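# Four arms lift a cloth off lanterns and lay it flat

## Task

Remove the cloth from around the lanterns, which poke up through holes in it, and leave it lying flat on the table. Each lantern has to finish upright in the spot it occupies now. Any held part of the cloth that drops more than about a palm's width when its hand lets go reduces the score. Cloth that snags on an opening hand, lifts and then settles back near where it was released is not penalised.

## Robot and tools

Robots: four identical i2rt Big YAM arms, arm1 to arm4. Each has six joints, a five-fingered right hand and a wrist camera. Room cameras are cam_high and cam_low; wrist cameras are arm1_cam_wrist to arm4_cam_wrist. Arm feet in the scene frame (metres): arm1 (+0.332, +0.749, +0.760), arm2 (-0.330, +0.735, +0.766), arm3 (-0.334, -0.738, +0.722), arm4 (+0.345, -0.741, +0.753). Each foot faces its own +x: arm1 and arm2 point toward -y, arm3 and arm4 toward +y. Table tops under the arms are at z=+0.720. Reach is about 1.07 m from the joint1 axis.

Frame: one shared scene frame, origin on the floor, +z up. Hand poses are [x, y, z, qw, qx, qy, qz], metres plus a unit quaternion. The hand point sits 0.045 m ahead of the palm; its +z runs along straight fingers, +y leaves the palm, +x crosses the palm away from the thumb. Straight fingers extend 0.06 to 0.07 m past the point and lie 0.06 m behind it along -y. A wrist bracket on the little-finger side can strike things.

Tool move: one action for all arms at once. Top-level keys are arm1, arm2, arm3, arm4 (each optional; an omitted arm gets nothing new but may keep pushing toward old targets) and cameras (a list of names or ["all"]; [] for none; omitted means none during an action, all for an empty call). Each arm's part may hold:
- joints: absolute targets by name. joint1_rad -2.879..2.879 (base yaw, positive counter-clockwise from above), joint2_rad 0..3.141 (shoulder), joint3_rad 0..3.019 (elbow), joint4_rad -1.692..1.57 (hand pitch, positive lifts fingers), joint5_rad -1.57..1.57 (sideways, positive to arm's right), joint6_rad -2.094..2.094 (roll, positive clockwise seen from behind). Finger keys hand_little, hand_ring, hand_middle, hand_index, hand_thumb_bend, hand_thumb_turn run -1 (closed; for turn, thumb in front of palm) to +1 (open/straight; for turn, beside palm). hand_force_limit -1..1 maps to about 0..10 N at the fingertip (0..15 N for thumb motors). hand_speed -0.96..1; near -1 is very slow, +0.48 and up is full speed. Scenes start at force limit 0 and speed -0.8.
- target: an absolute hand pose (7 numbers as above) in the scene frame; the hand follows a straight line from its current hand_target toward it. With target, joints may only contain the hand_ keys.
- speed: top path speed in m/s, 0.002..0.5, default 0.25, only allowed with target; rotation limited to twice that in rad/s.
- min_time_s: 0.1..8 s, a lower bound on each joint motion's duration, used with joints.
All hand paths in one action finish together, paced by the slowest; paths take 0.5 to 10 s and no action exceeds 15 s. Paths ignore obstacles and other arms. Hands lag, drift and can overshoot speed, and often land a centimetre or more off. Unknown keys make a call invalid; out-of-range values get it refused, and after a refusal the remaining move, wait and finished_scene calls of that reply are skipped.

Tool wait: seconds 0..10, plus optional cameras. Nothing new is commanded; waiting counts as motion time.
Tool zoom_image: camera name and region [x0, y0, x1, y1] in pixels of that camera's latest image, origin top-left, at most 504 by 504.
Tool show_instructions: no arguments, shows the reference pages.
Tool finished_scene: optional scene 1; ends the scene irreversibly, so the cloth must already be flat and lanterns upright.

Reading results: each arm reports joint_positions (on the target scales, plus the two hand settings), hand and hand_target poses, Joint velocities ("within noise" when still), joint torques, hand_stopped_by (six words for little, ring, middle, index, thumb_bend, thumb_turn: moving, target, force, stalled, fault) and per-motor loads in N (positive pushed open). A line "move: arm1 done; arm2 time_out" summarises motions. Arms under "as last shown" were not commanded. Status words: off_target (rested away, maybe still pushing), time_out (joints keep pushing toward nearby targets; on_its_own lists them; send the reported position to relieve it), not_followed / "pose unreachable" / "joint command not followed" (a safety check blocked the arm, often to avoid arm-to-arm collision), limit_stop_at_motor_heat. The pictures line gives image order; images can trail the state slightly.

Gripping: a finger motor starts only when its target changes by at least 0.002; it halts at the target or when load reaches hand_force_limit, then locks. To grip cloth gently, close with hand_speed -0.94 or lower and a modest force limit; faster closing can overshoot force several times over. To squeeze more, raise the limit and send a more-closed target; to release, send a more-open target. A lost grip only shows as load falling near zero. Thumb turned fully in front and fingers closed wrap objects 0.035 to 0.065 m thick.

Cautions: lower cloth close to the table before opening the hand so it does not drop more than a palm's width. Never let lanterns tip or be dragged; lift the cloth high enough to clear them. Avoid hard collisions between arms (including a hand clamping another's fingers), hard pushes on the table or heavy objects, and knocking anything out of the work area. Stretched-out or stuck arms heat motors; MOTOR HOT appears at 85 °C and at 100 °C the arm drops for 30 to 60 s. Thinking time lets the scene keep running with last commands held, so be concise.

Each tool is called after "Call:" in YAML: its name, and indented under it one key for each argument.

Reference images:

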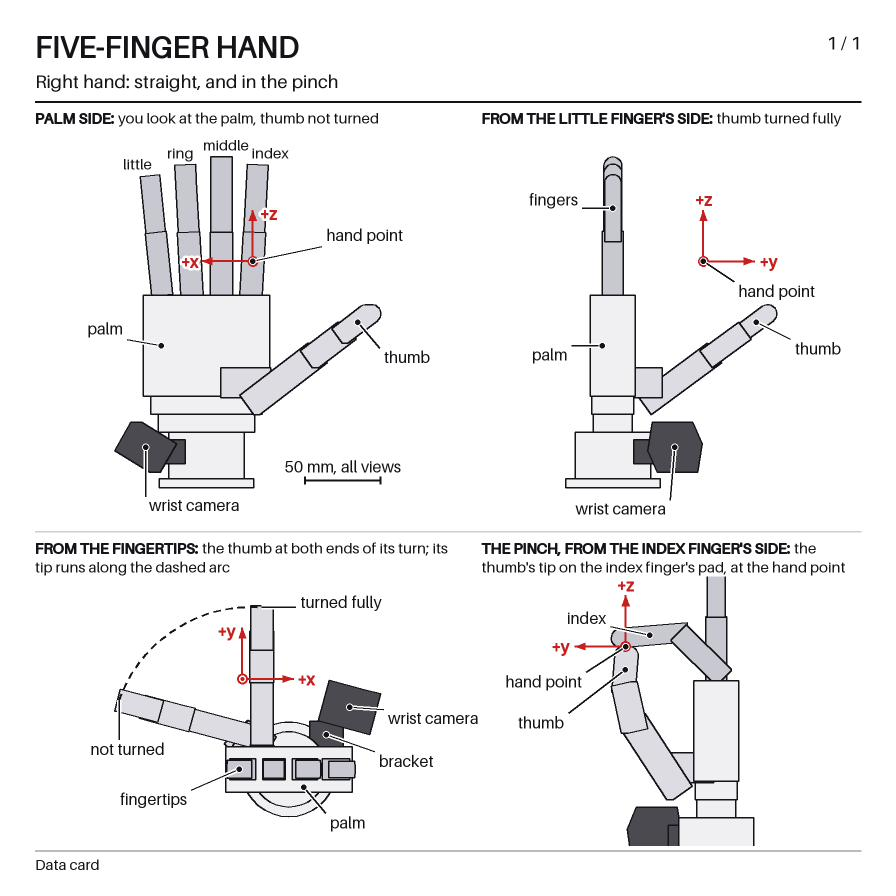

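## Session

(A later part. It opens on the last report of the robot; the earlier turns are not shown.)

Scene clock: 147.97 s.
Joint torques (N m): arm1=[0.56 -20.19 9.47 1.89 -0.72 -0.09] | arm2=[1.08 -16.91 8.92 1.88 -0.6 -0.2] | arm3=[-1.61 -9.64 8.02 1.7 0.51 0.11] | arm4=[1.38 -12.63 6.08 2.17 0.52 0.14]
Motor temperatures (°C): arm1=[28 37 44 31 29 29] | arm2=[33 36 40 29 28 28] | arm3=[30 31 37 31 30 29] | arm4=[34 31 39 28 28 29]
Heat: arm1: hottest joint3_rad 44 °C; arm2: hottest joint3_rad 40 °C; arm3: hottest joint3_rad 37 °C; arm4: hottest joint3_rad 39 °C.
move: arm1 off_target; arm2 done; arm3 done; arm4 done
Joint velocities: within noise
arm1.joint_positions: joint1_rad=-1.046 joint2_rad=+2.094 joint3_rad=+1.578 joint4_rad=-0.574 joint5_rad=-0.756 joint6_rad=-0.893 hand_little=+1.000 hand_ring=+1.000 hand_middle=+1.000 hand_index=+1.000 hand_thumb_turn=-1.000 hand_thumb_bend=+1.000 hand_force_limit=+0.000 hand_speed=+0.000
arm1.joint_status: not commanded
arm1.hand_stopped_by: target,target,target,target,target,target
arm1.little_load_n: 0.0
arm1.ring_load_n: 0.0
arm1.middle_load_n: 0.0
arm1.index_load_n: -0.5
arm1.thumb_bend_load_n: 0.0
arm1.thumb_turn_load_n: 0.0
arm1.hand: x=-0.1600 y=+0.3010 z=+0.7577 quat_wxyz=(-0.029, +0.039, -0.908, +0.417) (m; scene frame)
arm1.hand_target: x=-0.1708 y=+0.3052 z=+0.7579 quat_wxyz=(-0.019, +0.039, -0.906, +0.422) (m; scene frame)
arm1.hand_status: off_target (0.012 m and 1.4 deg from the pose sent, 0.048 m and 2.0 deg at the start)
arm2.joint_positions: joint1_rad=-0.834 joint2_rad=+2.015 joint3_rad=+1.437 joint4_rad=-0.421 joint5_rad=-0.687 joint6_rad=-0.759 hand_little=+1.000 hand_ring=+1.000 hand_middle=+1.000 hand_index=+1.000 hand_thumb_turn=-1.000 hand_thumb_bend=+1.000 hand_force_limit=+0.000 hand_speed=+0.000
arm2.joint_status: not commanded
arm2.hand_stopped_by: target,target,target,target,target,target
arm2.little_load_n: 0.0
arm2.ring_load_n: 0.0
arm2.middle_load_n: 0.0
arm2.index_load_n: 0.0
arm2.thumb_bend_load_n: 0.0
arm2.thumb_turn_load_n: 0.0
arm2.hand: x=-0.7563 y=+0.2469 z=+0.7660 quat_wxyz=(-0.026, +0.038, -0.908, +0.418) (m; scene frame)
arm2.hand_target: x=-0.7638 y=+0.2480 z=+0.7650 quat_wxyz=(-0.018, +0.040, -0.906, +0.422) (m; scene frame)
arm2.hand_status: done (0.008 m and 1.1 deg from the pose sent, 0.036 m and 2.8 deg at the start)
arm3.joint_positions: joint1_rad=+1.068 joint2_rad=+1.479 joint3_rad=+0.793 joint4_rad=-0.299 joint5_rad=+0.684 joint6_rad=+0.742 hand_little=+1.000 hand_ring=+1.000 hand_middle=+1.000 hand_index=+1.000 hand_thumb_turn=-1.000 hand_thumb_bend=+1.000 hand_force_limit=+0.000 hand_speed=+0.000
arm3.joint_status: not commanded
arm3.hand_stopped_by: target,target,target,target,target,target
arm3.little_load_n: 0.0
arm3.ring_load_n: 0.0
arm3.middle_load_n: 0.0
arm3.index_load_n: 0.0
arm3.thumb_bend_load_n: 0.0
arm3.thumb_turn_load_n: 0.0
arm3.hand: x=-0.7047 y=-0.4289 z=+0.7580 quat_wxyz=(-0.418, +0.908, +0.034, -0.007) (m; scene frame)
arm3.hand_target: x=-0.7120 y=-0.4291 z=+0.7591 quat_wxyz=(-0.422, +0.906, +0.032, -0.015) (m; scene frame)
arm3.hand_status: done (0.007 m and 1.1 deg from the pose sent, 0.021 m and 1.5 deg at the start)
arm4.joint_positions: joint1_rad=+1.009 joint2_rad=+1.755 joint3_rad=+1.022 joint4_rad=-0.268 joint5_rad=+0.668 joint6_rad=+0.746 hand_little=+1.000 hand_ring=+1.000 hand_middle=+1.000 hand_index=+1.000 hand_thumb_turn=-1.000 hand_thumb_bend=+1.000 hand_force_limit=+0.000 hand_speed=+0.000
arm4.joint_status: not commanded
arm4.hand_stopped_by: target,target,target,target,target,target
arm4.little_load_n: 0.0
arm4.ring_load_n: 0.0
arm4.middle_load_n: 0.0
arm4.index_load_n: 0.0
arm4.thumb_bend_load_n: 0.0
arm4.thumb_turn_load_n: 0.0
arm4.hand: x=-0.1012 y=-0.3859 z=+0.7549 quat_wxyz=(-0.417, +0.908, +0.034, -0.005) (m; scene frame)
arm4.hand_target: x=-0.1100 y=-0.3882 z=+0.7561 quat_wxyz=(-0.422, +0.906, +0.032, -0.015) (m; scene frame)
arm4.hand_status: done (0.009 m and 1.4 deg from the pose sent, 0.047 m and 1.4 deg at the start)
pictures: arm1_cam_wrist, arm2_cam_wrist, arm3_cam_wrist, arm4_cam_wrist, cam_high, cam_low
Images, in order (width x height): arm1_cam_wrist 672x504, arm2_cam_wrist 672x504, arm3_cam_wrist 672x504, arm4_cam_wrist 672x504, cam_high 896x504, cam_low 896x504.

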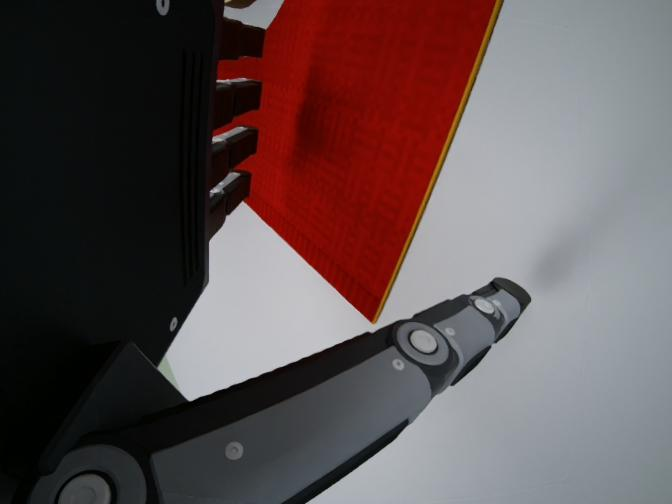

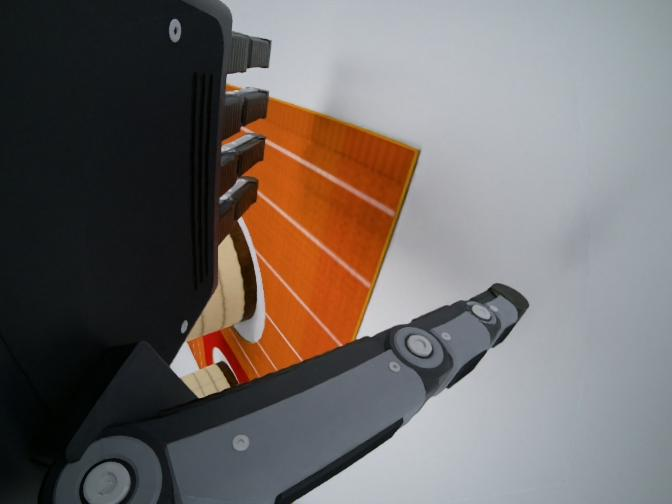

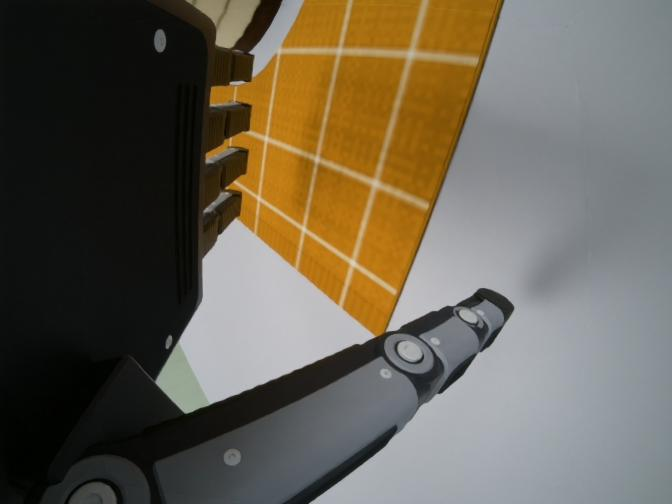

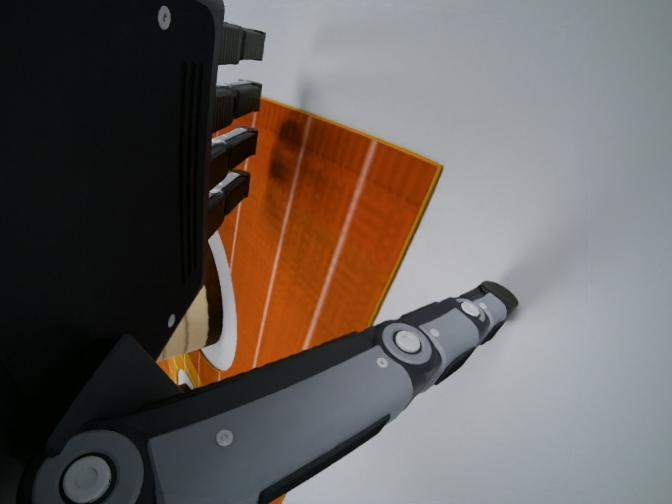

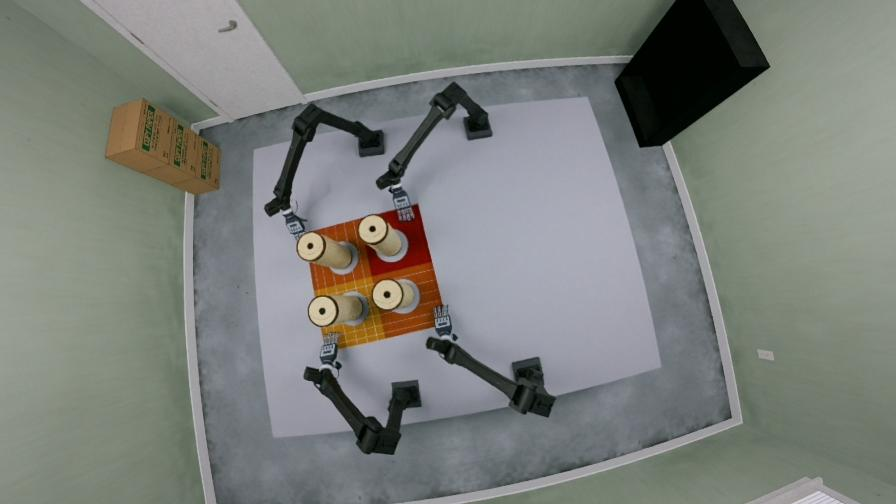

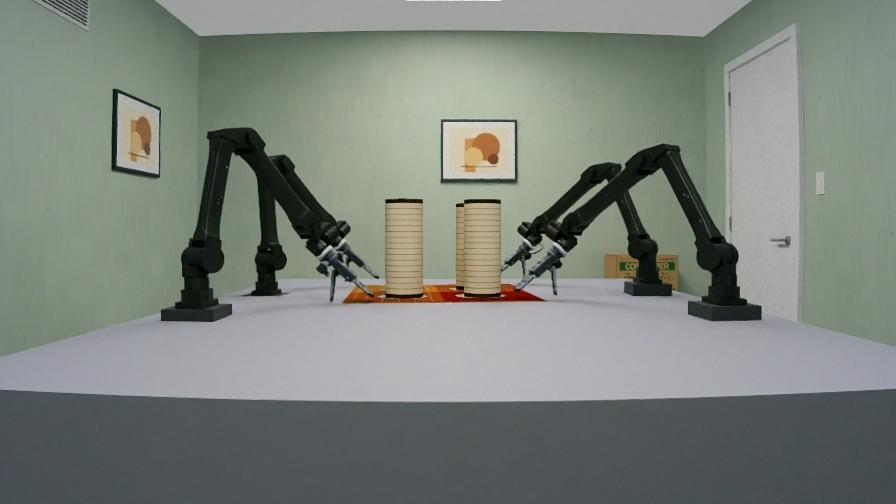

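Call:
move:
  arm1: {"joints": {"hand_index": 0.0}}
  arm2: {"joints": {"hand_index": 0.0}}
  arm3: {"joints": {"hand_index": 0.0}}
  arm4: {"joints": {"hand_index": 0.0}}
  cameras: ["arm1_cam_wrist","arm2_cam_wrist","arm3_cam_wrist","arm4_cam_wrist"]

Scene clock: 152.23 s.
Joint torques (N m): arm1=[1.08 -19.43 9.39 1.74 -0.69 -0.05] | arm2=[1.03 -16.91 8.9 1.88 -0.6 -0.2] | arm3=[-1.61 -9.7 8.05 1.81 0.5 0.11] | arm4=[1.38 -12.57 5.97 1.57 0.35 0.09]
Motor temperatures (°C): arm1=[28 37 44 31 29 29] | arm2=[33 36 40 29 28 28] | arm3=[30 31 37 31 30 29] | arm4=[34 31 39 28 28 29]
Heat: arm1: hottest joint3_rad 44 °C; arm2: hottest joint3_rad 40 °C; arm3: hottest joint3_rad 37 °C; arm4: hottest joint3_rad 39 °C.
move: arm1 done; arm2 done; arm3 done; arm4 done
Joint velocities: within noise
arm1.joint_positions: joint1_rad=-1.046 joint2_rad=+2.094 joint3_rad=+1.578 joint4_rad=-0.574 joint5_rad=-0.756 joint6_rad=-0.893 hand_little=+1.000 hand_ring=+1.000 hand_middle=+1.000 hand_index=+0.000 hand_thumb_turn=-1.000 hand_thumb_bend=+1.000 hand_force_limit=+0.000 hand_speed=+0.000
arm1.joint_status: all done
arm1.hand_stopped_by: target,target,target,target,target,target
arm1.little_load_n: 0.0
arm1.ring_load_n: 0.0
arm1.middle_load_n: 0.0
arm1.index_load_n: 0.0
arm1.thumb_bend_load_n: 0.0
arm1.thumb_turn_load_n: 0.0
arm1.hand: x=-0.1600 y=+0.3011 z=+0.7577 quat_wxyz=(-0.029, +0.039, -0.908, +0.417) (m; scene frame)
arm1.hand_target: x=-0.1708 y=+0.3052 z=+0.7579 quat_wxyz=(-0.019, +0.039, -0.906, +0.422) (m; scene frame)
arm1.hand_status: not commanded
arm2.joint_positions: joint1_rad=-0.834 joint2_rad=+2.015 joint3_rad=+1.437 joint4_rad=-0.421 joint5_rad=-0.687 joint6_rad=-0.760 hand_little=+1.000 hand_ring=+1.000 hand_middle=+1.000 hand_index=+0.000 hand_thumb_turn=-1.000 hand_thumb_bend=+1.000 hand_force_limit=+0.000 hand_speed=+0.000
arm2.joint_status: all done
arm2.hand_stopped_by: target,target,target,target,target,target
arm2.little_load_n: 0.0
arm2.ring_load_n: 0.0
arm2.middle_load_n: 0.0
arm2.index_load_n: 0.0
arm2.thumb_bend_load_n: 0.0
arm2.thumb_turn_load_n: 0.0
arm2.hand: x=-0.7563 y=+0.2469 z=+0.7660 quat_wxyz=(-0.026, +0.038, -0.907, +0.418) (m; scene frame)
arm2.hand_target: x=-0.7639 y=+0.2480 z=+0.7650 quat_wxyz=(-0.018, +0.040, -0.906, +0.422) (m; scene frame)
arm2.hand_status: not commanded
arm3.joint_positions: joint1_rad=+1.068 joint2_rad=+1.479 joint3_rad=+0.793 joint4_rad=-0.299 joint5_rad=+0.684 joint6_rad=+0.743 hand_little=+1.000 hand_ring=+1.000 hand_middle=+1.000 hand_index=+0.000 hand_thumb_turn=-1.000 hand_thumb_bend=+1.000 hand_force_limit=+0.000 hand_speed=+0.000
arm3.joint_status: all done
arm3.hand_stopped_by: target,target,target,target,target,target
arm3.little_load_n: 0.0
arm3.ring_load_n: 0.0
arm3.middle_load_n: 0.0
arm3.index_load_n: 0.0
arm3.thumb_bend_load_n: 0.0
arm3.thumb_turn_load_n: 0.0
arm3.hand: x=-0.7048 y=-0.4289 z=+0.7581 quat_wxyz=(-0.418, +0.908, +0.034, -0.007) (m; scene frame)
arm3.hand_target: x=-0.7119 y=-0.4290 z=+0.7592 quat_wxyz=(-0.422, +0.906, +0.032, -0.015) (m; scene frame)
arm3.hand_status: not commanded
arm4.joint_positions: joint1_rad=+1.009 joint2_rad=+1.754 joint3_rad=+1.022 joint4_rad=-0.251 joint5_rad=+0.673 joint6_rad=+0.754 hand_little=+1.000 hand_ring=+1.000 hand_middle=+1.000 hand_index=+0.000 hand_thumb_turn=-1.000 hand_thumb_bend=+1.000 hand_force_limit=+0.000 hand_speed=+0.000
arm4.joint_status: all done
arm4.hand_stopped_by: target,target,target,target,target,target
arm4.little_load_n: 0.0
arm4.ring_load_n: -0.5
arm4.middle_load_n: 0.0
arm4.index_load_n: -0.5
arm4.thumb_bend_load_n: 0.0
arm4.thumb_turn_load_n: 0.0
arm4.hand: x=-0.1048 y=-0.3831 z=+0.7582 quat_wxyz=(-0.423, +0.905, +0.027, -0.012) (m; scene frame)
arm4.hand_target: x=-0.1099 y=-0.3880 z=+0.7562 quat_wxyz=(-0.422, +0.906, +0.032, -0.015) (m; scene frame)
arm4.hand_status: not commanded
pictures: arm1_cam_wrist, arm2_cam_wrist, arm3_cam_wrist, arm4_cam_wrist
Images, in order (width x height): arm1_cam_wrist 672x504, arm2_cam_wrist 672x504, arm3_cam_wrist 672x504, arm4_cam_wrist 672x504.

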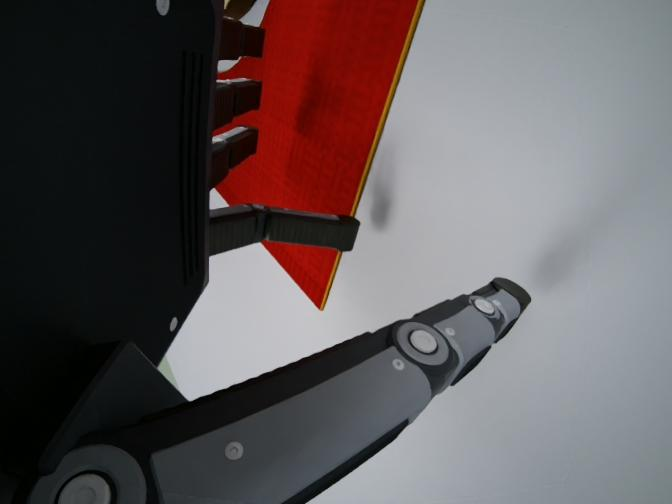

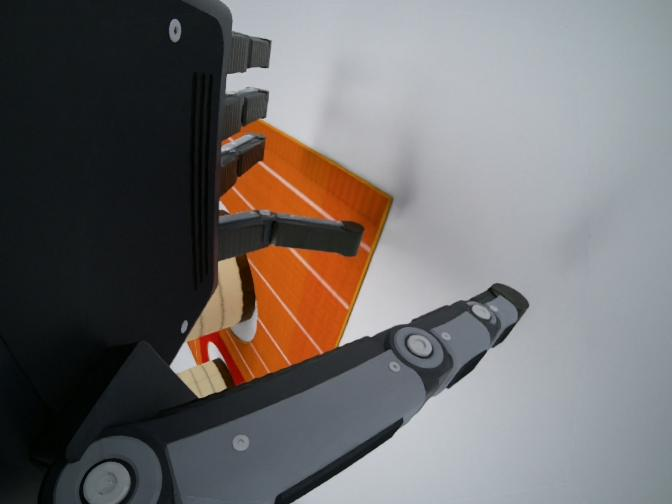

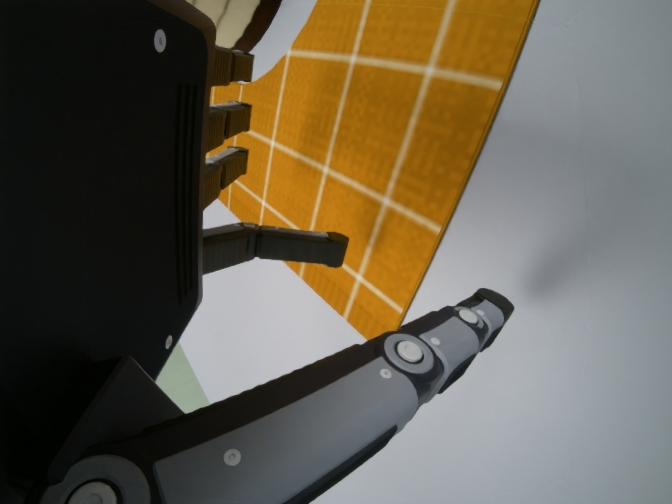

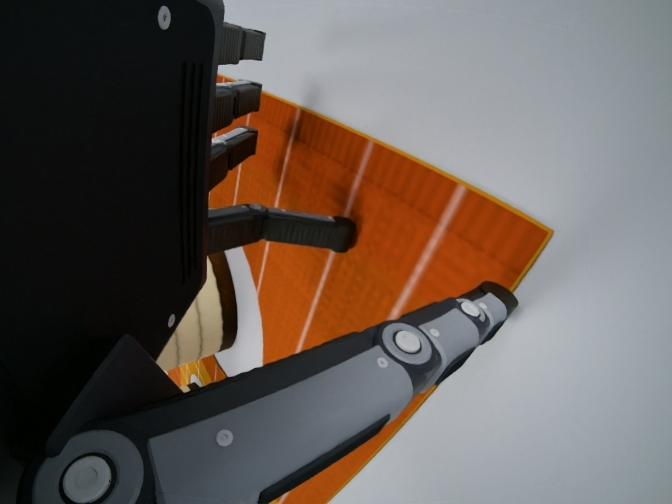

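Call:
wait:
  seconds: 0.1
  cameras: ["cam_high","cam_low","arm4_cam_wrist"]

Call:
zoom_image:
  camera: "cam_high"
  region: [260, 180, 500, 380]

Call:
zoom_image:
  camera: "cam_low"
  region: [300, 180, 600, 320]

Scene clock: 157.23 s.
Joint torques (N m): arm1=[1.03 -19.66 9.28 1.76 -0.74 -0.07] | arm2=[1.08 -16.97 8.91 1.87 -0.59 -0.2] | arm3=[-1.26 -9.64 8.02 1.66 0.5 0.11] | arm4=[1.32 -12.63 6.11 1.57 0.32 0.06]
Motor temperatures (°C): arm1=[28 37 43 31 29 29] | arm2=[33 35 40 29 28 28] | arm3=[30 31 38 31 30 29] | arm4=[34 31 39 28 28 29]
Heat: arm1: hottest joint3_rad 43 °C; arm2: hottest joint3_rad 40 °C; arm3: hottest joint3_rad 38 °C; arm4: hottest joint3_rad 39 °C.
Joint velocities: within noise
arm1.joint_positions: joint1_rad=-1.046 joint2_rad=+2.094 joint3_rad=+1.578 joint4_rad=-0.574 joint5_rad=-0.756 joint6_rad=-0.893 hand_little=+1.000 hand_ring=+1.000 hand_middle=+1.000 hand_index=+0.000 hand_thumb_turn=-1.000 hand_thumb_bend=+1.000 hand_force_limit=+0.000 hand_speed=+0.000
arm1.joint_status: all done
arm1.hand_stopped_by: target,target,target,target,target,target
arm1.little_load_n: 0.0
arm1.ring_load_n: 0.0
arm1.middle_load_n: 0.0
arm1.index_load_n: 0.0
arm1.thumb_bend_load_n: 0.0
arm1.thumb_turn_load_n: 0.0
arm1.hand: x=-0.1600 y=+0.3011 z=+0.7577 quat_wxyz=(-0.029, +0.039, -0.908, +0.417) (m; scene frame)
arm1.hand_target: x=-0.1708 y=+0.3052 z=+0.7579 quat_wxyz=(-0.019, +0.039, -0.906, +0.422) (m; scene frame)
arm1.hand_status: not commanded
arm2.joint_positions: joint1_rad=-0.834 joint2_rad=+2.015 joint3_rad=+1.437 joint4_rad=-0.421 joint5_rad=-0.687 joint6_rad=-0.760 hand_little=+1.000 hand_ring=+1.000 hand_middle=+1.000 hand_index=+0.000 hand_thumb_turn=-1.000 hand_thumb_bend=+1.000 hand_force_limit=+0.000 hand_speed=+0.000
arm2.joint_status: all done
arm2.hand_stopped_by: target,target,target,target,target,target
arm2.little_load_n: 0.0
arm2.ring_load_n: 0.0
arm2.middle_load_n: 0.0
arm2.index_load_n: 0.0
arm2.thumb_bend_load_n: 0.0
arm2.thumb_turn_load_n: 0.0
arm2.hand: x=-0.7563 y=+0.2469 z=+0.7660 quat_wxyz=(-0.026, +0.038, -0.907, +0.418) (m; scene frame)
arm2.hand_target: x=-0.7639 y=+0.2480 z=+0.7650 quat_wxyz=(-0.018, +0.040, -0.906, +0.422) (m; scene frame)
arm2.hand_status: not commanded
arm3.joint_positions: joint1_rad=+1.068 joint2_rad=+1.479 joint3_rad=+0.793 joint4_rad=-0.299 joint5_rad=+0.684 joint6_rad=+0.743 hand_little=+1.000 hand_ring=+1.000 hand_middle=+1.000 hand_index=+0.000 hand_thumb_turn=-1.000 hand_thumb_bend=+1.000 hand_force_limit=+0.000 hand_speed=+0.000
arm3.joint_status: all done
arm3.hand_stopped_by: target,target,target,target,target,target
arm3.little_load_n: 0.0
arm3.ring_load_n: 0.0
arm3.middle_load_n: 0.0
arm3.index_load_n: 0.0
arm3.thumb_bend_load_n: -0.5
arm3.thumb_turn_load_n: 0.0
arm3.hand: x=-0.7048 y=-0.4289 z=+0.7581 quat_wxyz=(-0.418, +0.908, +0.034, -0.007) (m; scene frame)
arm3.hand_target: x=-0.7119 y=-0.4290 z=+0.7592 quat_wxyz=(-0.422, +0.906, +0.032, -0.015) (m; scene frame)
arm3.hand_status: not commanded
arm4.joint_positions: joint1_rad=+1.009 joint2_rad=+1.754 joint3_rad=+1.022 joint4_rad=-0.251 joint5_rad=+0.673 joint6_rad=+0.754 hand_little=+1.000 hand_ring=+1.000 hand_middle=+1.000 hand_index=+0.000 hand_thumb_turn=-1.000 hand_thumb_bend=+1.000 hand_force_limit=+0.000 hand_speed=+0.000
arm4.joint_status: all done
arm4.hand_stopped_by: target,target,target,target,target,target
arm4.little_load_n: 0.0
arm4.ring_load_n: 0.0
arm4.middle_load_n: 0.0
arm4.index_load_n: 0.0
arm4.thumb_bend_load_n: 0.0
arm4.thumb_turn_load_n: 0.0
arm4.hand: x=-0.1048 y=-0.3831 z=+0.7582 quat_wxyz=(-0.423, +0.905, +0.027, -0.012) (m; scene frame)
arm4.hand_target: x=-0.1099 y=-0.3880 z=+0.7562 quat_wxyz=(-0.422, +0.906, +0.032, -0.015) (m; scene frame)
arm4.hand_status: not commanded
wait: 0.10 s; at rest from the start
pictures: arm4_cam_wrist, cam_high, cam_low
Images, in order (width x height): arm4_cam_wrist 672x504, cam_high 896x504, cam_low 896x504.

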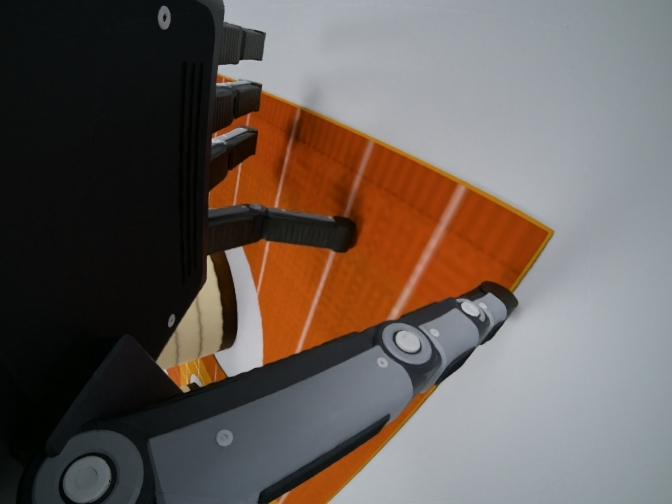

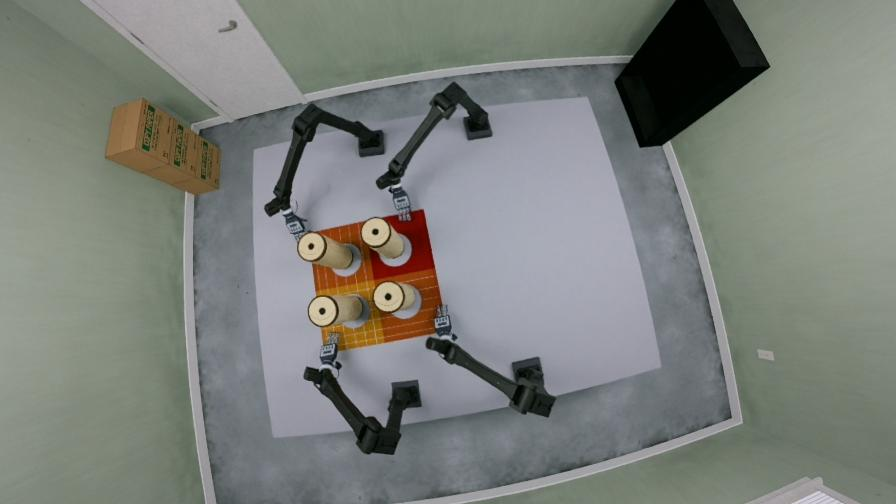

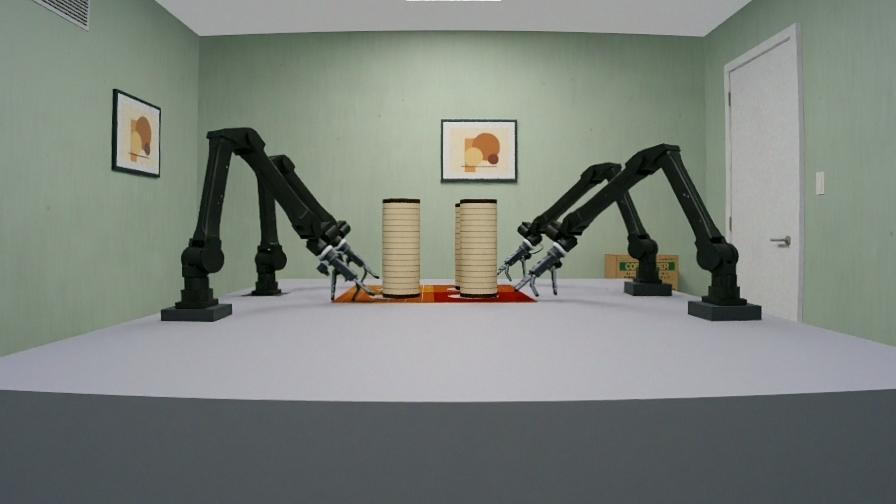

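Scaled by 2.100 from the camera's 896x504 image, which has a finer 1280x720 frame.

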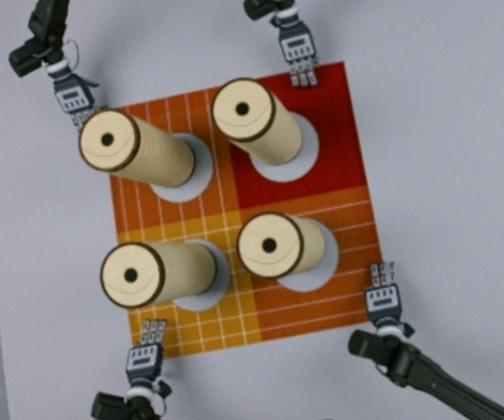

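Scaled by 1.680 from the camera's 896x504 image, which has a finer 1280x720 frame.

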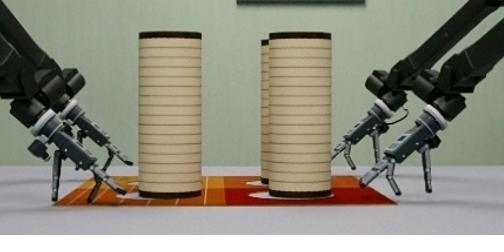

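Call:
move:
  arm1: {"target": [-0.171, 0.305, 0.80, 0.0184, -0.0395, 0.9055, -0.4222], "speed": 0.15, "joints": {"hand_thumb_bend": 0.45}}
  arm2: {"target": [-0.764, 0.248, 0.80, 0.0184, -0.0395, 0.9055, -0.4222], "speed": 0.15, "joints": {"hand_thumb_bend": 0.45}}
  arm3: {"target": [-0.712, -0.429, 0.80, 0.4224, -0.9058, -0.0317, 0.0148], "speed": 0.15, "joints": {"hand_thumb_bend": 0.45}}
  arm4: {"target": [-0.110, -0.388, 0.80, 0.4224, -0.9058, -0.0317, 0.0148], "speed": 0.15, "joints": {"hand_thumb_bend": 0.45}}

Call:
move:
  arm1: {"target": [-0.136, 0.237, 0.80, 0.0225, -0.0374, 0.8564, -0.5146], "speed": 0.15}
  arm2: {"target": [-0.738, 0.209, 0.80, 0.0225, -0.0374, 0.8564, -0.5146], "speed": 0.15}
  arm3: {"target": [-0.717, -0.414, 0.80, 0.5148, -0.8567, -0.0299, 0.018], "speed": 0.15}
  arm4: {"target": [-0.12, -0.413, 0.80, 0.5148, -0.8567, -0.0299, 0.018], "speed": 0.15}
  cameras: ["all"]

Scene clock: 234.00 s.
Joint torques (N m): arm1=[1.03 -22.71 12.23 0.91 -0.71 -0.11] | arm2=[1.03 -18.14 11.33 0.77 -0.59 -0.19] | arm3=[-1.38 -10.52 11.88 0.81 0.49 0.11] | arm4=[1.32 -13.98 9.03 1.03 0.37 0.04]
Motor temperatures (°C): arm1=[28 39 40 31 30 29] | arm2=[33 35 38 29 28 28] | arm3=[30 32 38 30 30 29] | arm4=[34 33 38 28 28 29]
Heat: arm1: hottest joint3_rad 40 °C; arm2: hottest joint3_rad 38 °C; arm3: hottest joint3_rad 38 °C; arm4: hottest joint3_rad 38 °C.
move: arm1 off_target; arm2 off_target; arm3 off_target; arm4 off_target
Joint velocities: within noise
arm1.joint_positions: joint1_rad=-1.046 joint2_rad=+2.082 joint3_rad=+1.578 joint4_rad=-0.633 joint5_rad=-0.756 joint6_rad=-0.893 hand_little=+1.000 hand_ring=+1.000 hand_middle=+1.000 hand_index=+0.000 hand_thumb_turn=-1.000 hand_thumb_bend=+0.450 hand_force_limit=+0.000 hand_speed=+0.000
arm1.joint_status: all done
arm1.hand_stopped_by: target,target,target,target,target,target
arm1.little_load_n: 0.0
arm1.ring_load_n: -0.5
arm1.middle_load_n: 0.0
arm1.index_load_n: 0.0
arm1.thumb_bend_load_n: 0.0
arm1.thumb_turn_load_n: 0.0
arm1.hand: x=-0.1494 y=+0.3078 z=+0.7621 quat_wxyz=(-0.048, +0.030, -0.912, +0.406) (m; scene frame)
arm1.hand_target: x=-0.1698 y=+0.3058 z=+0.7999 quat_wxyz=(-0.018, +0.039, -0.906, +0.422) (m; scene frame)
arm1.hand_status: off_target (0.044 m and 4.1 deg from the pose sent, 0.044 m and 1.4 deg at the start)
arm2.joint_positions: joint1_rad=-0.834 joint2_rad=+1.986 joint3_rad=+1.437 joint4_rad=-0.468 joint5_rad=-0.687 joint6_rad=-0.760 hand_little=+1.000 hand_ring=+1.000 hand_middle=+1.000 hand_index=+0.000 hand_thumb_turn=-1.000 hand_thumb_bend=+0.450 hand_force_limit=+0.000 hand_speed=+0.000
arm2.joint_status: all done
arm2.hand_stopped_by: target,target,target,target,target,target
arm2.little_load_n: 0.0
arm2.ring_load_n: 0.0
arm2.middle_load_n: -0.5
arm2.index_load_n: 0.0
arm2.thumb_bend_load_n: 0.0
arm2.thumb_turn_load_n: 0.0
arm2.hand: x=-0.7505 y=+0.2517 z=+0.7804 quat_wxyz=(-0.033, +0.035, -0.910, +0.412) (m; scene frame)
arm2.hand_target: x=-0.7635 y=+0.2483 z=+0.7999 quat_wxyz=(-0.018, +0.039, -0.906, +0.422) (m; scene frame)
arm2.hand_status: off_target (0.024 m and 2.1 deg from the pose sent, 0.035 m and 1.0 deg at the start)
arm3.joint_positions: joint1_rad=+1.068 joint2_rad=+1.421 joint3_rad=+0.798 joint4_rad=-0.402 joint5_rad=+0.684 joint6_rad=+0.743 hand_little=+1.000 hand_ring=+1.000 hand_middle=+1.000 hand_index=+0.000 hand_thumb_turn=-1.000 hand_thumb_bend=+0.450 hand_force_limit=+0.000 hand_speed=+0.000
arm3.joint_status: all done
arm3.hand_stopped_by: target,target,target,target,target,target
arm3.little_load_n: -0.5
arm3.ring_load_n: 0.0
arm3.middle_load_n: 0.0
arm3.index_load_n: 0.0
arm3.thumb_bend_load_n: 0.0
arm3.thumb_turn_load_n: 0.0
arm3.hand: x=-0.6905 y=-0.4375 z=+0.7740 quat_wxyz=(-0.408, +0.912, +0.041, +0.007) (m; scene frame)
arm3.hand_target: x=-0.7109 y=-0.4297 z=+0.8002 quat_wxyz=(-0.422, +0.906, +0.032, -0.015) (m; scene frame)
arm3.hand_status: off_target (0.035 m and 3.3 deg from the pose sent, 0.043 m and 1.1 deg at the start)
arm4.joint_positions: joint1_rad=+1.009 joint2_rad=+1.699 joint3_rad=+1.022 joint4_rad=-0.352 joint5_rad=+0.671 joint6_rad=+0.754 hand_little=+1.000 hand_ring=+1.000 hand_middle=+1.000 hand_index=+0.000 hand_thumb_turn=-1.000 hand_thumb_bend=+0.450 hand_force_limit=+0.000 hand_speed=+0.000
arm4.joint_status: all done
arm4.hand_stopped_by: target,target,target,target,target,target
arm4.little_load_n: 0.0
arm4.ring_load_n: 0.0
arm4.middle_load_n: 0.0
arm4.index_load_n: 0.0
arm4.thumb_bend_load_n: 0.0
arm4.thumb_turn_load_n: 0.0
arm4.hand: x=-0.0904 y=-0.3926 z=+0.7749 quat_wxyz=(-0.411, +0.911, +0.035, +0.005) (m; scene frame)
arm4.hand_target: x=-0.1093 y=-0.3884 z=+0.8002 quat_wxyz=(-0.422, +0.906, +0.032, -0.015) (m; scene frame)
arm4.hand_status: off_target (0.032 m and 2.7 deg from the pose sent, 0.043 m and 0.6 deg at the start)
pictures: none

Scene clock: 235.50 s.
Joint torques (N m): arm1=[1.55 -22.59 8.8 2.22 -0.61 0.05] | arm2=[1.96 -18.02 7.9 2.17 -0.53 -0.04] | arm3=[-1.67 -8.76 8.12 1.92 0.51 -0.08] | arm4=[0.91 -13.68 5.85 2.19 0.6 -0.08]
Motor temperatures (°C): arm1=[28 40 40 31 30 29] | arm2=[33 35 37 29 28 28] | arm3=[30 32 38 30 30 29] | arm4=[34 33 38 28 28 29]
Heat: arm1: hottest joint2_rad 40 °C; arm2: hottest joint3_rad 37 °C; arm3: hottest joint3_rad 38 °C; arm4: hottest joint3_rad 38 °C.
move: arm1 off_target; arm2 done; arm3 done; arm4 off_target
Joint velocities: within noise
arm1.joint_positions: joint1_rad=-0.991 joint2_rad=+2.072 joint3_rad=+1.493 joint4_rad=-0.264 joint5_rad=-0.863 joint6_rad=-0.664 hand_little=+1.000 hand_ring=+1.000 hand_middle=+1.000 hand_index=+0.000 hand_thumb_turn=-1.000 hand_thumb_bend=+0.450 hand_force_limit=+0.000 hand_speed=+0.000
arm1.joint_status: not commanded
arm1.hand_stopped_by: target,target,target,target,target,target
arm1.little_load_n: 0.0
arm1.ring_load_n: 0.0
arm1.middle_load_n: 0.0
arm1.index_load_n: 0.0
arm1.thumb_bend_load_n: 0.0
arm1.thumb_turn_load_n: 0.0
arm1.hand: x=-0.1333 y=+0.2431 z=+0.7769 quat_wxyz=(-0.038, +0.028, -0.863, +0.503) (m; scene frame)
arm1.hand_target: x=-0.1357 y=+0.2371 z=+0.7999 quat_wxyz=(-0.023, +0.038, -0.856, +0.515) (m; scene frame)
arm1.hand_status: off_target (0.024 m and 2.6 deg from the pose sent, 0.081 m and 14.3 deg at the start)
arm2.joint_positions: joint1_rad=-0.817 joint2_rad=+1.981 joint3_rad=+1.346 joint4_rad=-0.129 joint5_rad=-0.799 joint6_rad=-0.590 hand_little=+1.000 hand_ring=+1.000 hand_middle=+1.000 hand_index=+0.000 hand_thumb_turn=-1.000 hand_thumb_bend=+0.450 hand_force_limit=+0.000 hand_speed=+0.000
arm2.joint_status: not commanded
arm2.hand_stopped_by: target,target,target,target,target,target
arm2.little_load_n: 0.0
arm2.ring_load_n: -0.5
arm2.middle_load_n: 0.0
arm2.index_load_n: 0.0
arm2.thumb_bend_load_n: 0.0
arm2.thumb_turn_load_n: 0.0
arm2.hand: x=-0.7412 y=+0.2124 z=+0.7921 quat_wxyz=(-0.027, +0.033, -0.860, +0.508) (m; scene frame)
arm2.hand_target: x=-0.7380 y=+0.2090 z=+0.8001 quat_wxyz=(-0.023, +0.038, -0.856, +0.515) (m; scene frame)
arm2.hand_status: done (0.009 m and 1.1 deg from the pose sent, 0.049 m and 13.3 deg at the start)
arm3.joint_positions: joint1_rad=+1.113 joint2_rad=+1.422 joint3_rad=+0.755 joint4_rad=-0.123 joint5_rad=+0.848 joint6_rad=+0.649 hand_little=+1.000 hand_ring=+1.000 hand_middle=+1.000 hand_index=+0.000 hand_thumb_turn=-1.000 hand_thumb_bend=+0.450 hand_force_limit=+0.000 hand_speed=+0.000
arm3.joint_status: not commanded
arm3.hand_stopped_by: target,target,target,target,target,target
arm3.little_load_n: 0.0
arm3.ring_load_n: 0.0
arm3.middle_load_n: 0.0
arm3.index_load_n: 0.5
arm3.thumb_bend_load_n: 0.0
arm3.thumb_turn_load_n: 0.0
arm3.hand: x=-0.7119 y=-0.4131 z=+0.8015 quat_wxyz=(-0.512, +0.859, +0.026, -0.016) (m; scene frame)
arm3.hand_target: x=-0.7169 y=-0.4140 z=+0.8001 quat_wxyz=(-0.515, +0.857, +0.030, -0.018) (m; scene frame)
arm3.hand_status: done (0.005 m and 0.7 deg from the pose sent, 0.044 m and 14.1 deg at the start)
arm4.joint_positions: joint1_rad=+1.130 joint2_rad=+1.697 joint3_rad=+0.954 joint4_rad=-0.153 joint5_rad=+0.881 joint6_rad=+0.746 hand_little=+1.000 hand_ring=+1.000 hand_middle=+1.000 hand_index=+0.000 hand_thumb_turn=-1.000 hand_thumb_bend=+0.450 hand_force_limit=+0.000 hand_speed=+0.000
arm4.joint_status: not commanded
arm4.hand_stopped_by: target,target,target,target,target,target
arm4.little_load_n: 0.0
arm4.ring_load_n: 0.0
arm4.middle_load_n: 0.0
arm4.index_load_n: 0.0
arm4.thumb_bend_load_n: 0.0
arm4.thumb_turn_load_n: 0.0
arm4.hand: x=-0.1141 y=-0.4123 z=+0.7880 quat_wxyz=(-0.507, +0.861, +0.031, -0.006) (m; scene frame)
arm4.hand_target: x=-0.1200 y=-0.4131 z=+0.7999 quat_wxyz=(-0.515, +0.857, +0.030, -0.018) (m; scene frame)
arm4.hand_status: off_target (0.013 m and 1.8 deg from the pose sent, 0.044 m and 13.7 deg at the start)
pictures: arm1_cam_wrist, arm2_cam_wrist, arm3_cam_wrist, arm4_cam_wrist, cam_high, cam_low
Images, in order (width x height): arm1_cam_wrist 672x504, arm2_cam_wrist 672x504, arm3_cam_wrist 672x504, arm4_cam_wrist 672x504, cam_high 896x504, cam_low 896x504.

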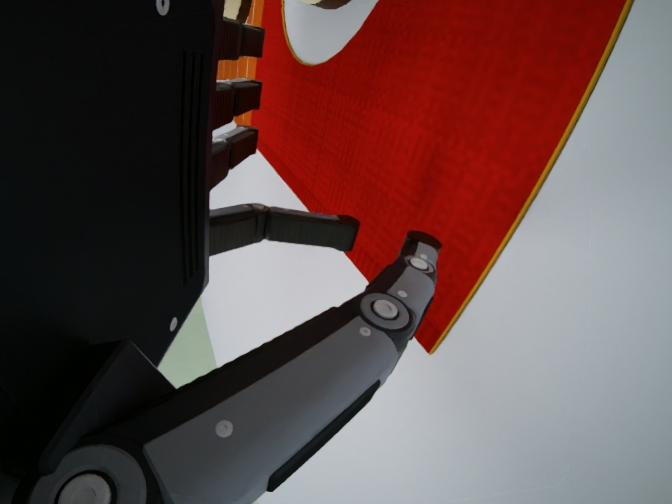

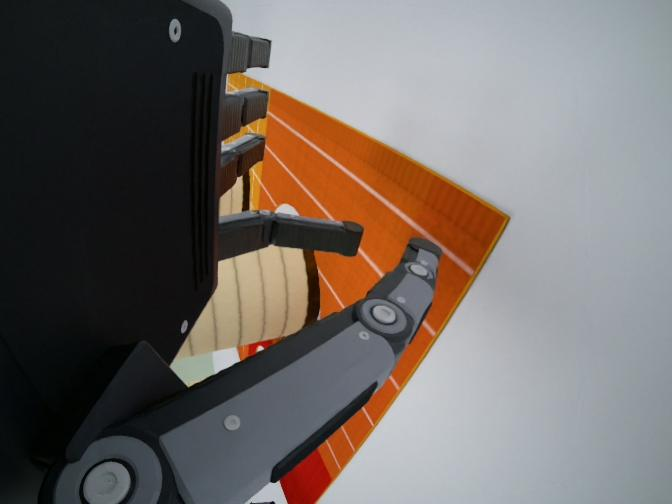

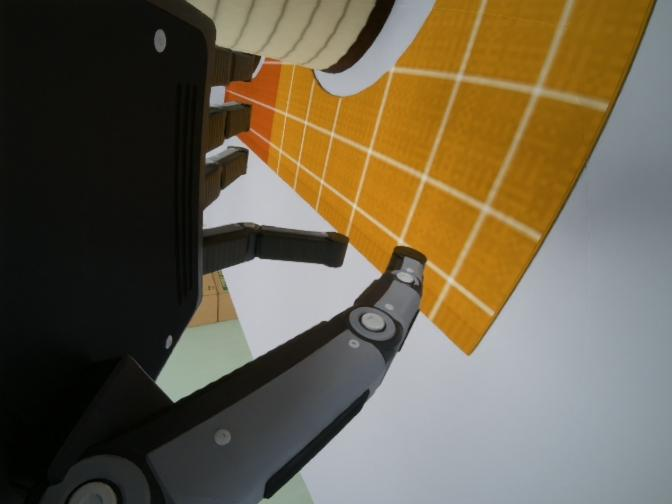

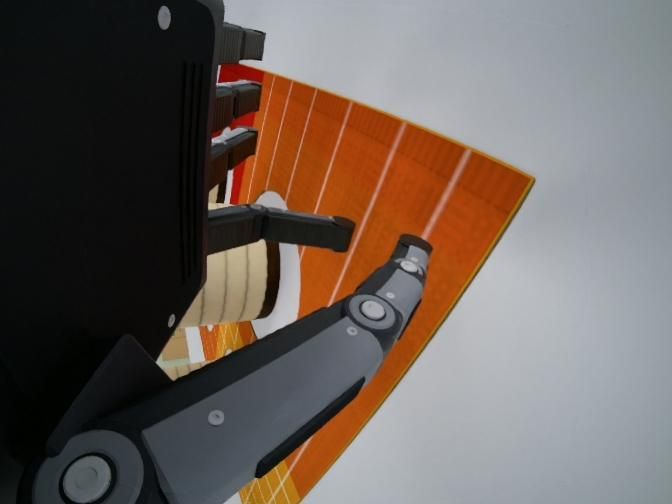

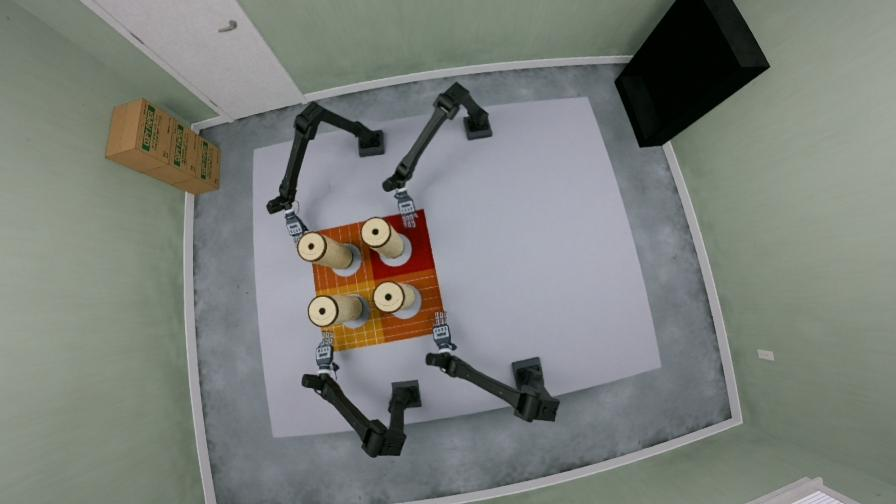

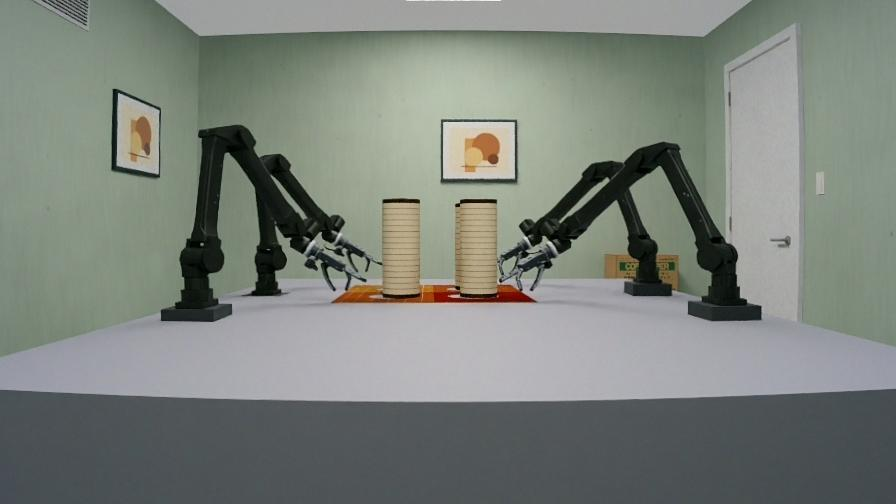

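Call:
move:
  arm4: {"target": [-0.12, -0.413, 0.752, 0.5148, -0.8567, -0.0299, 0.018], "speed": 0.06}
  cameras: ["arm4_cam_wrist","cam_low"]

Scene clock: 240.40 s.
Joint torques (N m): arm1=[2.73 -22.12 8.85 2.15 -0.57 0.1] | arm2=[2.26 -18.02 7.9 2.15 -0.54 -0.04] | arm3=[-1.38 -8.59 8.13 1.94 0.52 -0.06] | arm4=[1.08 -11.46 5.23 2.21 0.52 -0.06]
Motor temperatures (°C): arm1=[28 42 40 31 29 28] | arm2=[33 35 37 29 28 28] | arm3=[30 32 38 30 30 29] | arm4=[33 33 38 28 28 29]
Heat: arm1: hottest joint2_rad 42 °C; arm2: hottest joint3_rad 37 °C; arm3: hottest joint3_rad 38 °C; arm4: hottest joint3_rad 38 °C.
move: arm4 done
Joint velocities: within noise
arm1, arm2, arm3: as last shown
arm1.index_load_n: -0.5
arm2.ring_load_n: 0.0
arm2.hand_target: x=-0.7380 y=+0.2090 z=+0.8001 quat_wxyz=(-0.023, +0.037, -0.856, +0.515) (m; scene frame)
arm3.middle_load_n: 0.5
arm3.index_load_n: 0.0
arm4.joint_positions: joint1_rad=+1.130 joint2_rad=+1.769 joint3_rad=+0.920 joint4_rad=-0.021 joint5_rad=+0.884 joint6_rad=+0.746 hand_little=+1.000 hand_ring=+1.000 hand_middle=+1.000 hand_index=+0.000 hand_thumb_turn=-1.000 hand_thumb_bend=+0.450 hand_force_limit=+0.000 hand_speed=+0.000
arm4.joint_status: not commanded
arm4.hand_stopped_by: target,target,target,target,target,target
arm4.little_load_n: 0.0
arm4.ring_load_n: 0.0
arm4.middle_load_n: 0.0
arm4.index_load_n: 0.0
arm4.thumb_bend_load_n: -0.5
arm4.thumb_turn_load_n: 0.0
arm4.hand: x=-0.1164 y=-0.4104 z=+0.7547 quat_wxyz=(-0.513, +0.858, +0.025, -0.015) (m; scene frame)
arm4.hand_target: x=-0.1201 y=-0.4131 z=+0.7521 quat_wxyz=(-0.515, +0.857, +0.030, -0.018) (m; scene frame)
arm4.hand_status: done (0.005 m and 0.7 deg from the pose sent, 0.037 m and 1.8 deg at the start)
pictures: arm4_cam_wrist, cam_low
Images, in order (width x height): arm4_cam_wrist 672x504, cam_low 896x504.

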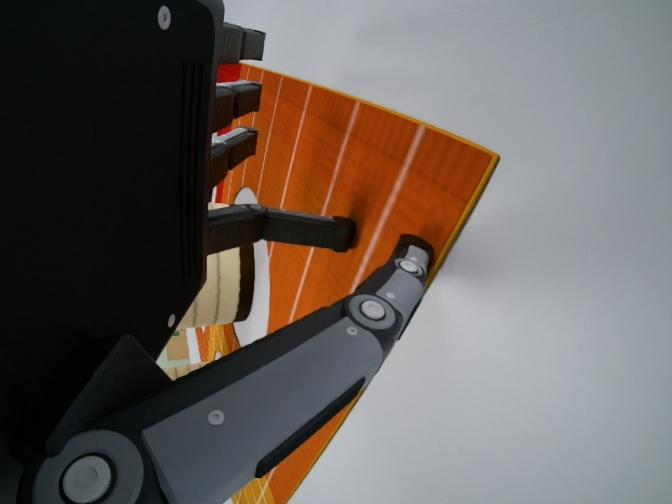

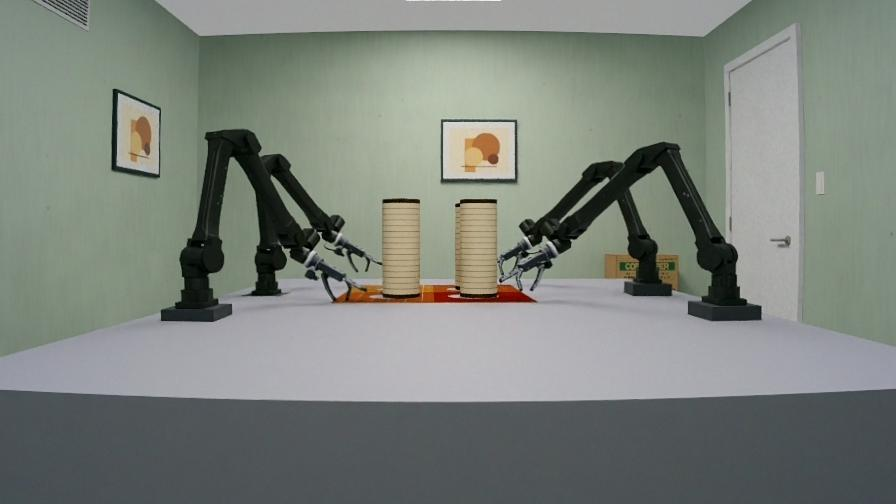

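Call:
move:
  arm4: {"target": [-0.12, -0.413, 0.742, 0.5148, -0.8567, -0.0299, 0.018], "speed": 0.05}
  cameras: ["arm4_cam_wrist"]

Call:
zoom_image:
  camera: "arm4_cam_wrist"
  region: [240, 140, 500, 340]

Scene clock: 244.37 s.
Joint torques (N m): arm1=[2.43 -22.12 8.76 2.22 -0.6 0.1] | arm2=[2.26 -18.02 7.88 2.17 -0.54 -0.04] | arm3=[-1.49 -8.64 8.13 1.87 0.51 -0.06] | arm4=[1.08 -10.75 4.92 2.22 0.42 -0.06]
Motor temperatures (°C): arm1=[28 43 41 31 29 28] | arm2=[33 35 37 29 27 28] | arm3=[30 32 38 30 30 29] | arm4=[33 33 38 28 28 29]
Heat: arm1: hottest joint2_rad 43 °C; arm2: hottest joint3_rad 37 °C; arm3: hottest joint3_rad 38 °C; arm4: hottest joint3_rad 38 °C.
move: arm4 off_target
Joint velocities: within noise
arm1, arm2, arm3: as last shown
arm1.index_load_n: 0.0
arm1.thumb_bend_load_n: 0.5
arm3.middle_load_n: 0.0
arm4.joint_positions: joint1_rad=+1.130 joint2_rad=+1.776 joint3_rad=+0.920 joint4_rad=+0.007 joint5_rad=+0.886 joint6_rad=+0.746 hand_little=+1.000 hand_ring=+1.000 hand_middle=+1.000 hand_index=+0.000 hand_thumb_turn=-1.000 hand_thumb_bend=+0.450 hand_force_limit=+0.000 hand_speed=+0.000
arm4.joint_status: not commanded
arm4.hand_stopped_by: target,target,target,target,target,target
arm4.little_load_n: 0.0
arm4.ring_load_n: 0.0
arm4.middle_load_n: 0.0
arm4.index_load_n: 0.0
arm4.thumb_bend_load_n: -0.5
arm4.thumb_turn_load_n: -1.0
arm4.hand: x=-0.1202 y=-0.4082 z=+0.7548 quat_wxyz=(-0.517, +0.855, +0.020, -0.022) (m; scene frame)
arm4.hand_target: x=-0.1199 y=-0.4132 z=+0.7423 quat_wxyz=(-0.515, +0.857, +0.030, -0.018) (m; scene frame)
arm4.hand_status: off_target (0.014 m and 1.3 deg from the pose sent, 0.014 m and 0.7 deg at the start)
pictures: arm4_cam_wrist
Images, in order (width x height): arm4_cam_wrist 672x504.

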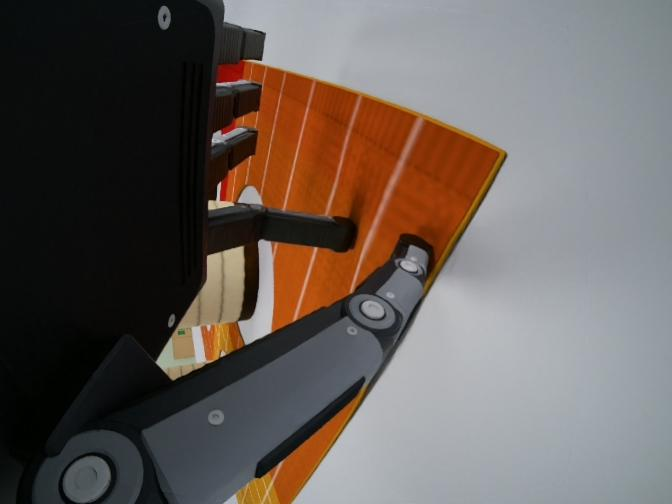

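Scaled by 1.938 from the camera's 672x504 image, which has a finer 960x720 frame.

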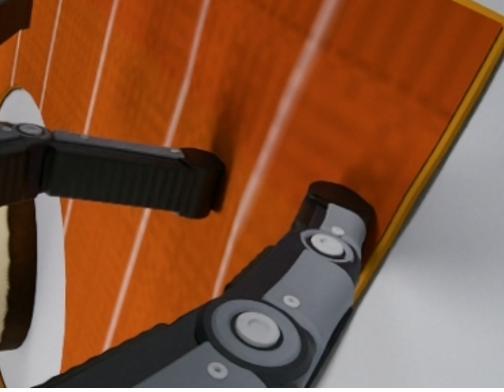

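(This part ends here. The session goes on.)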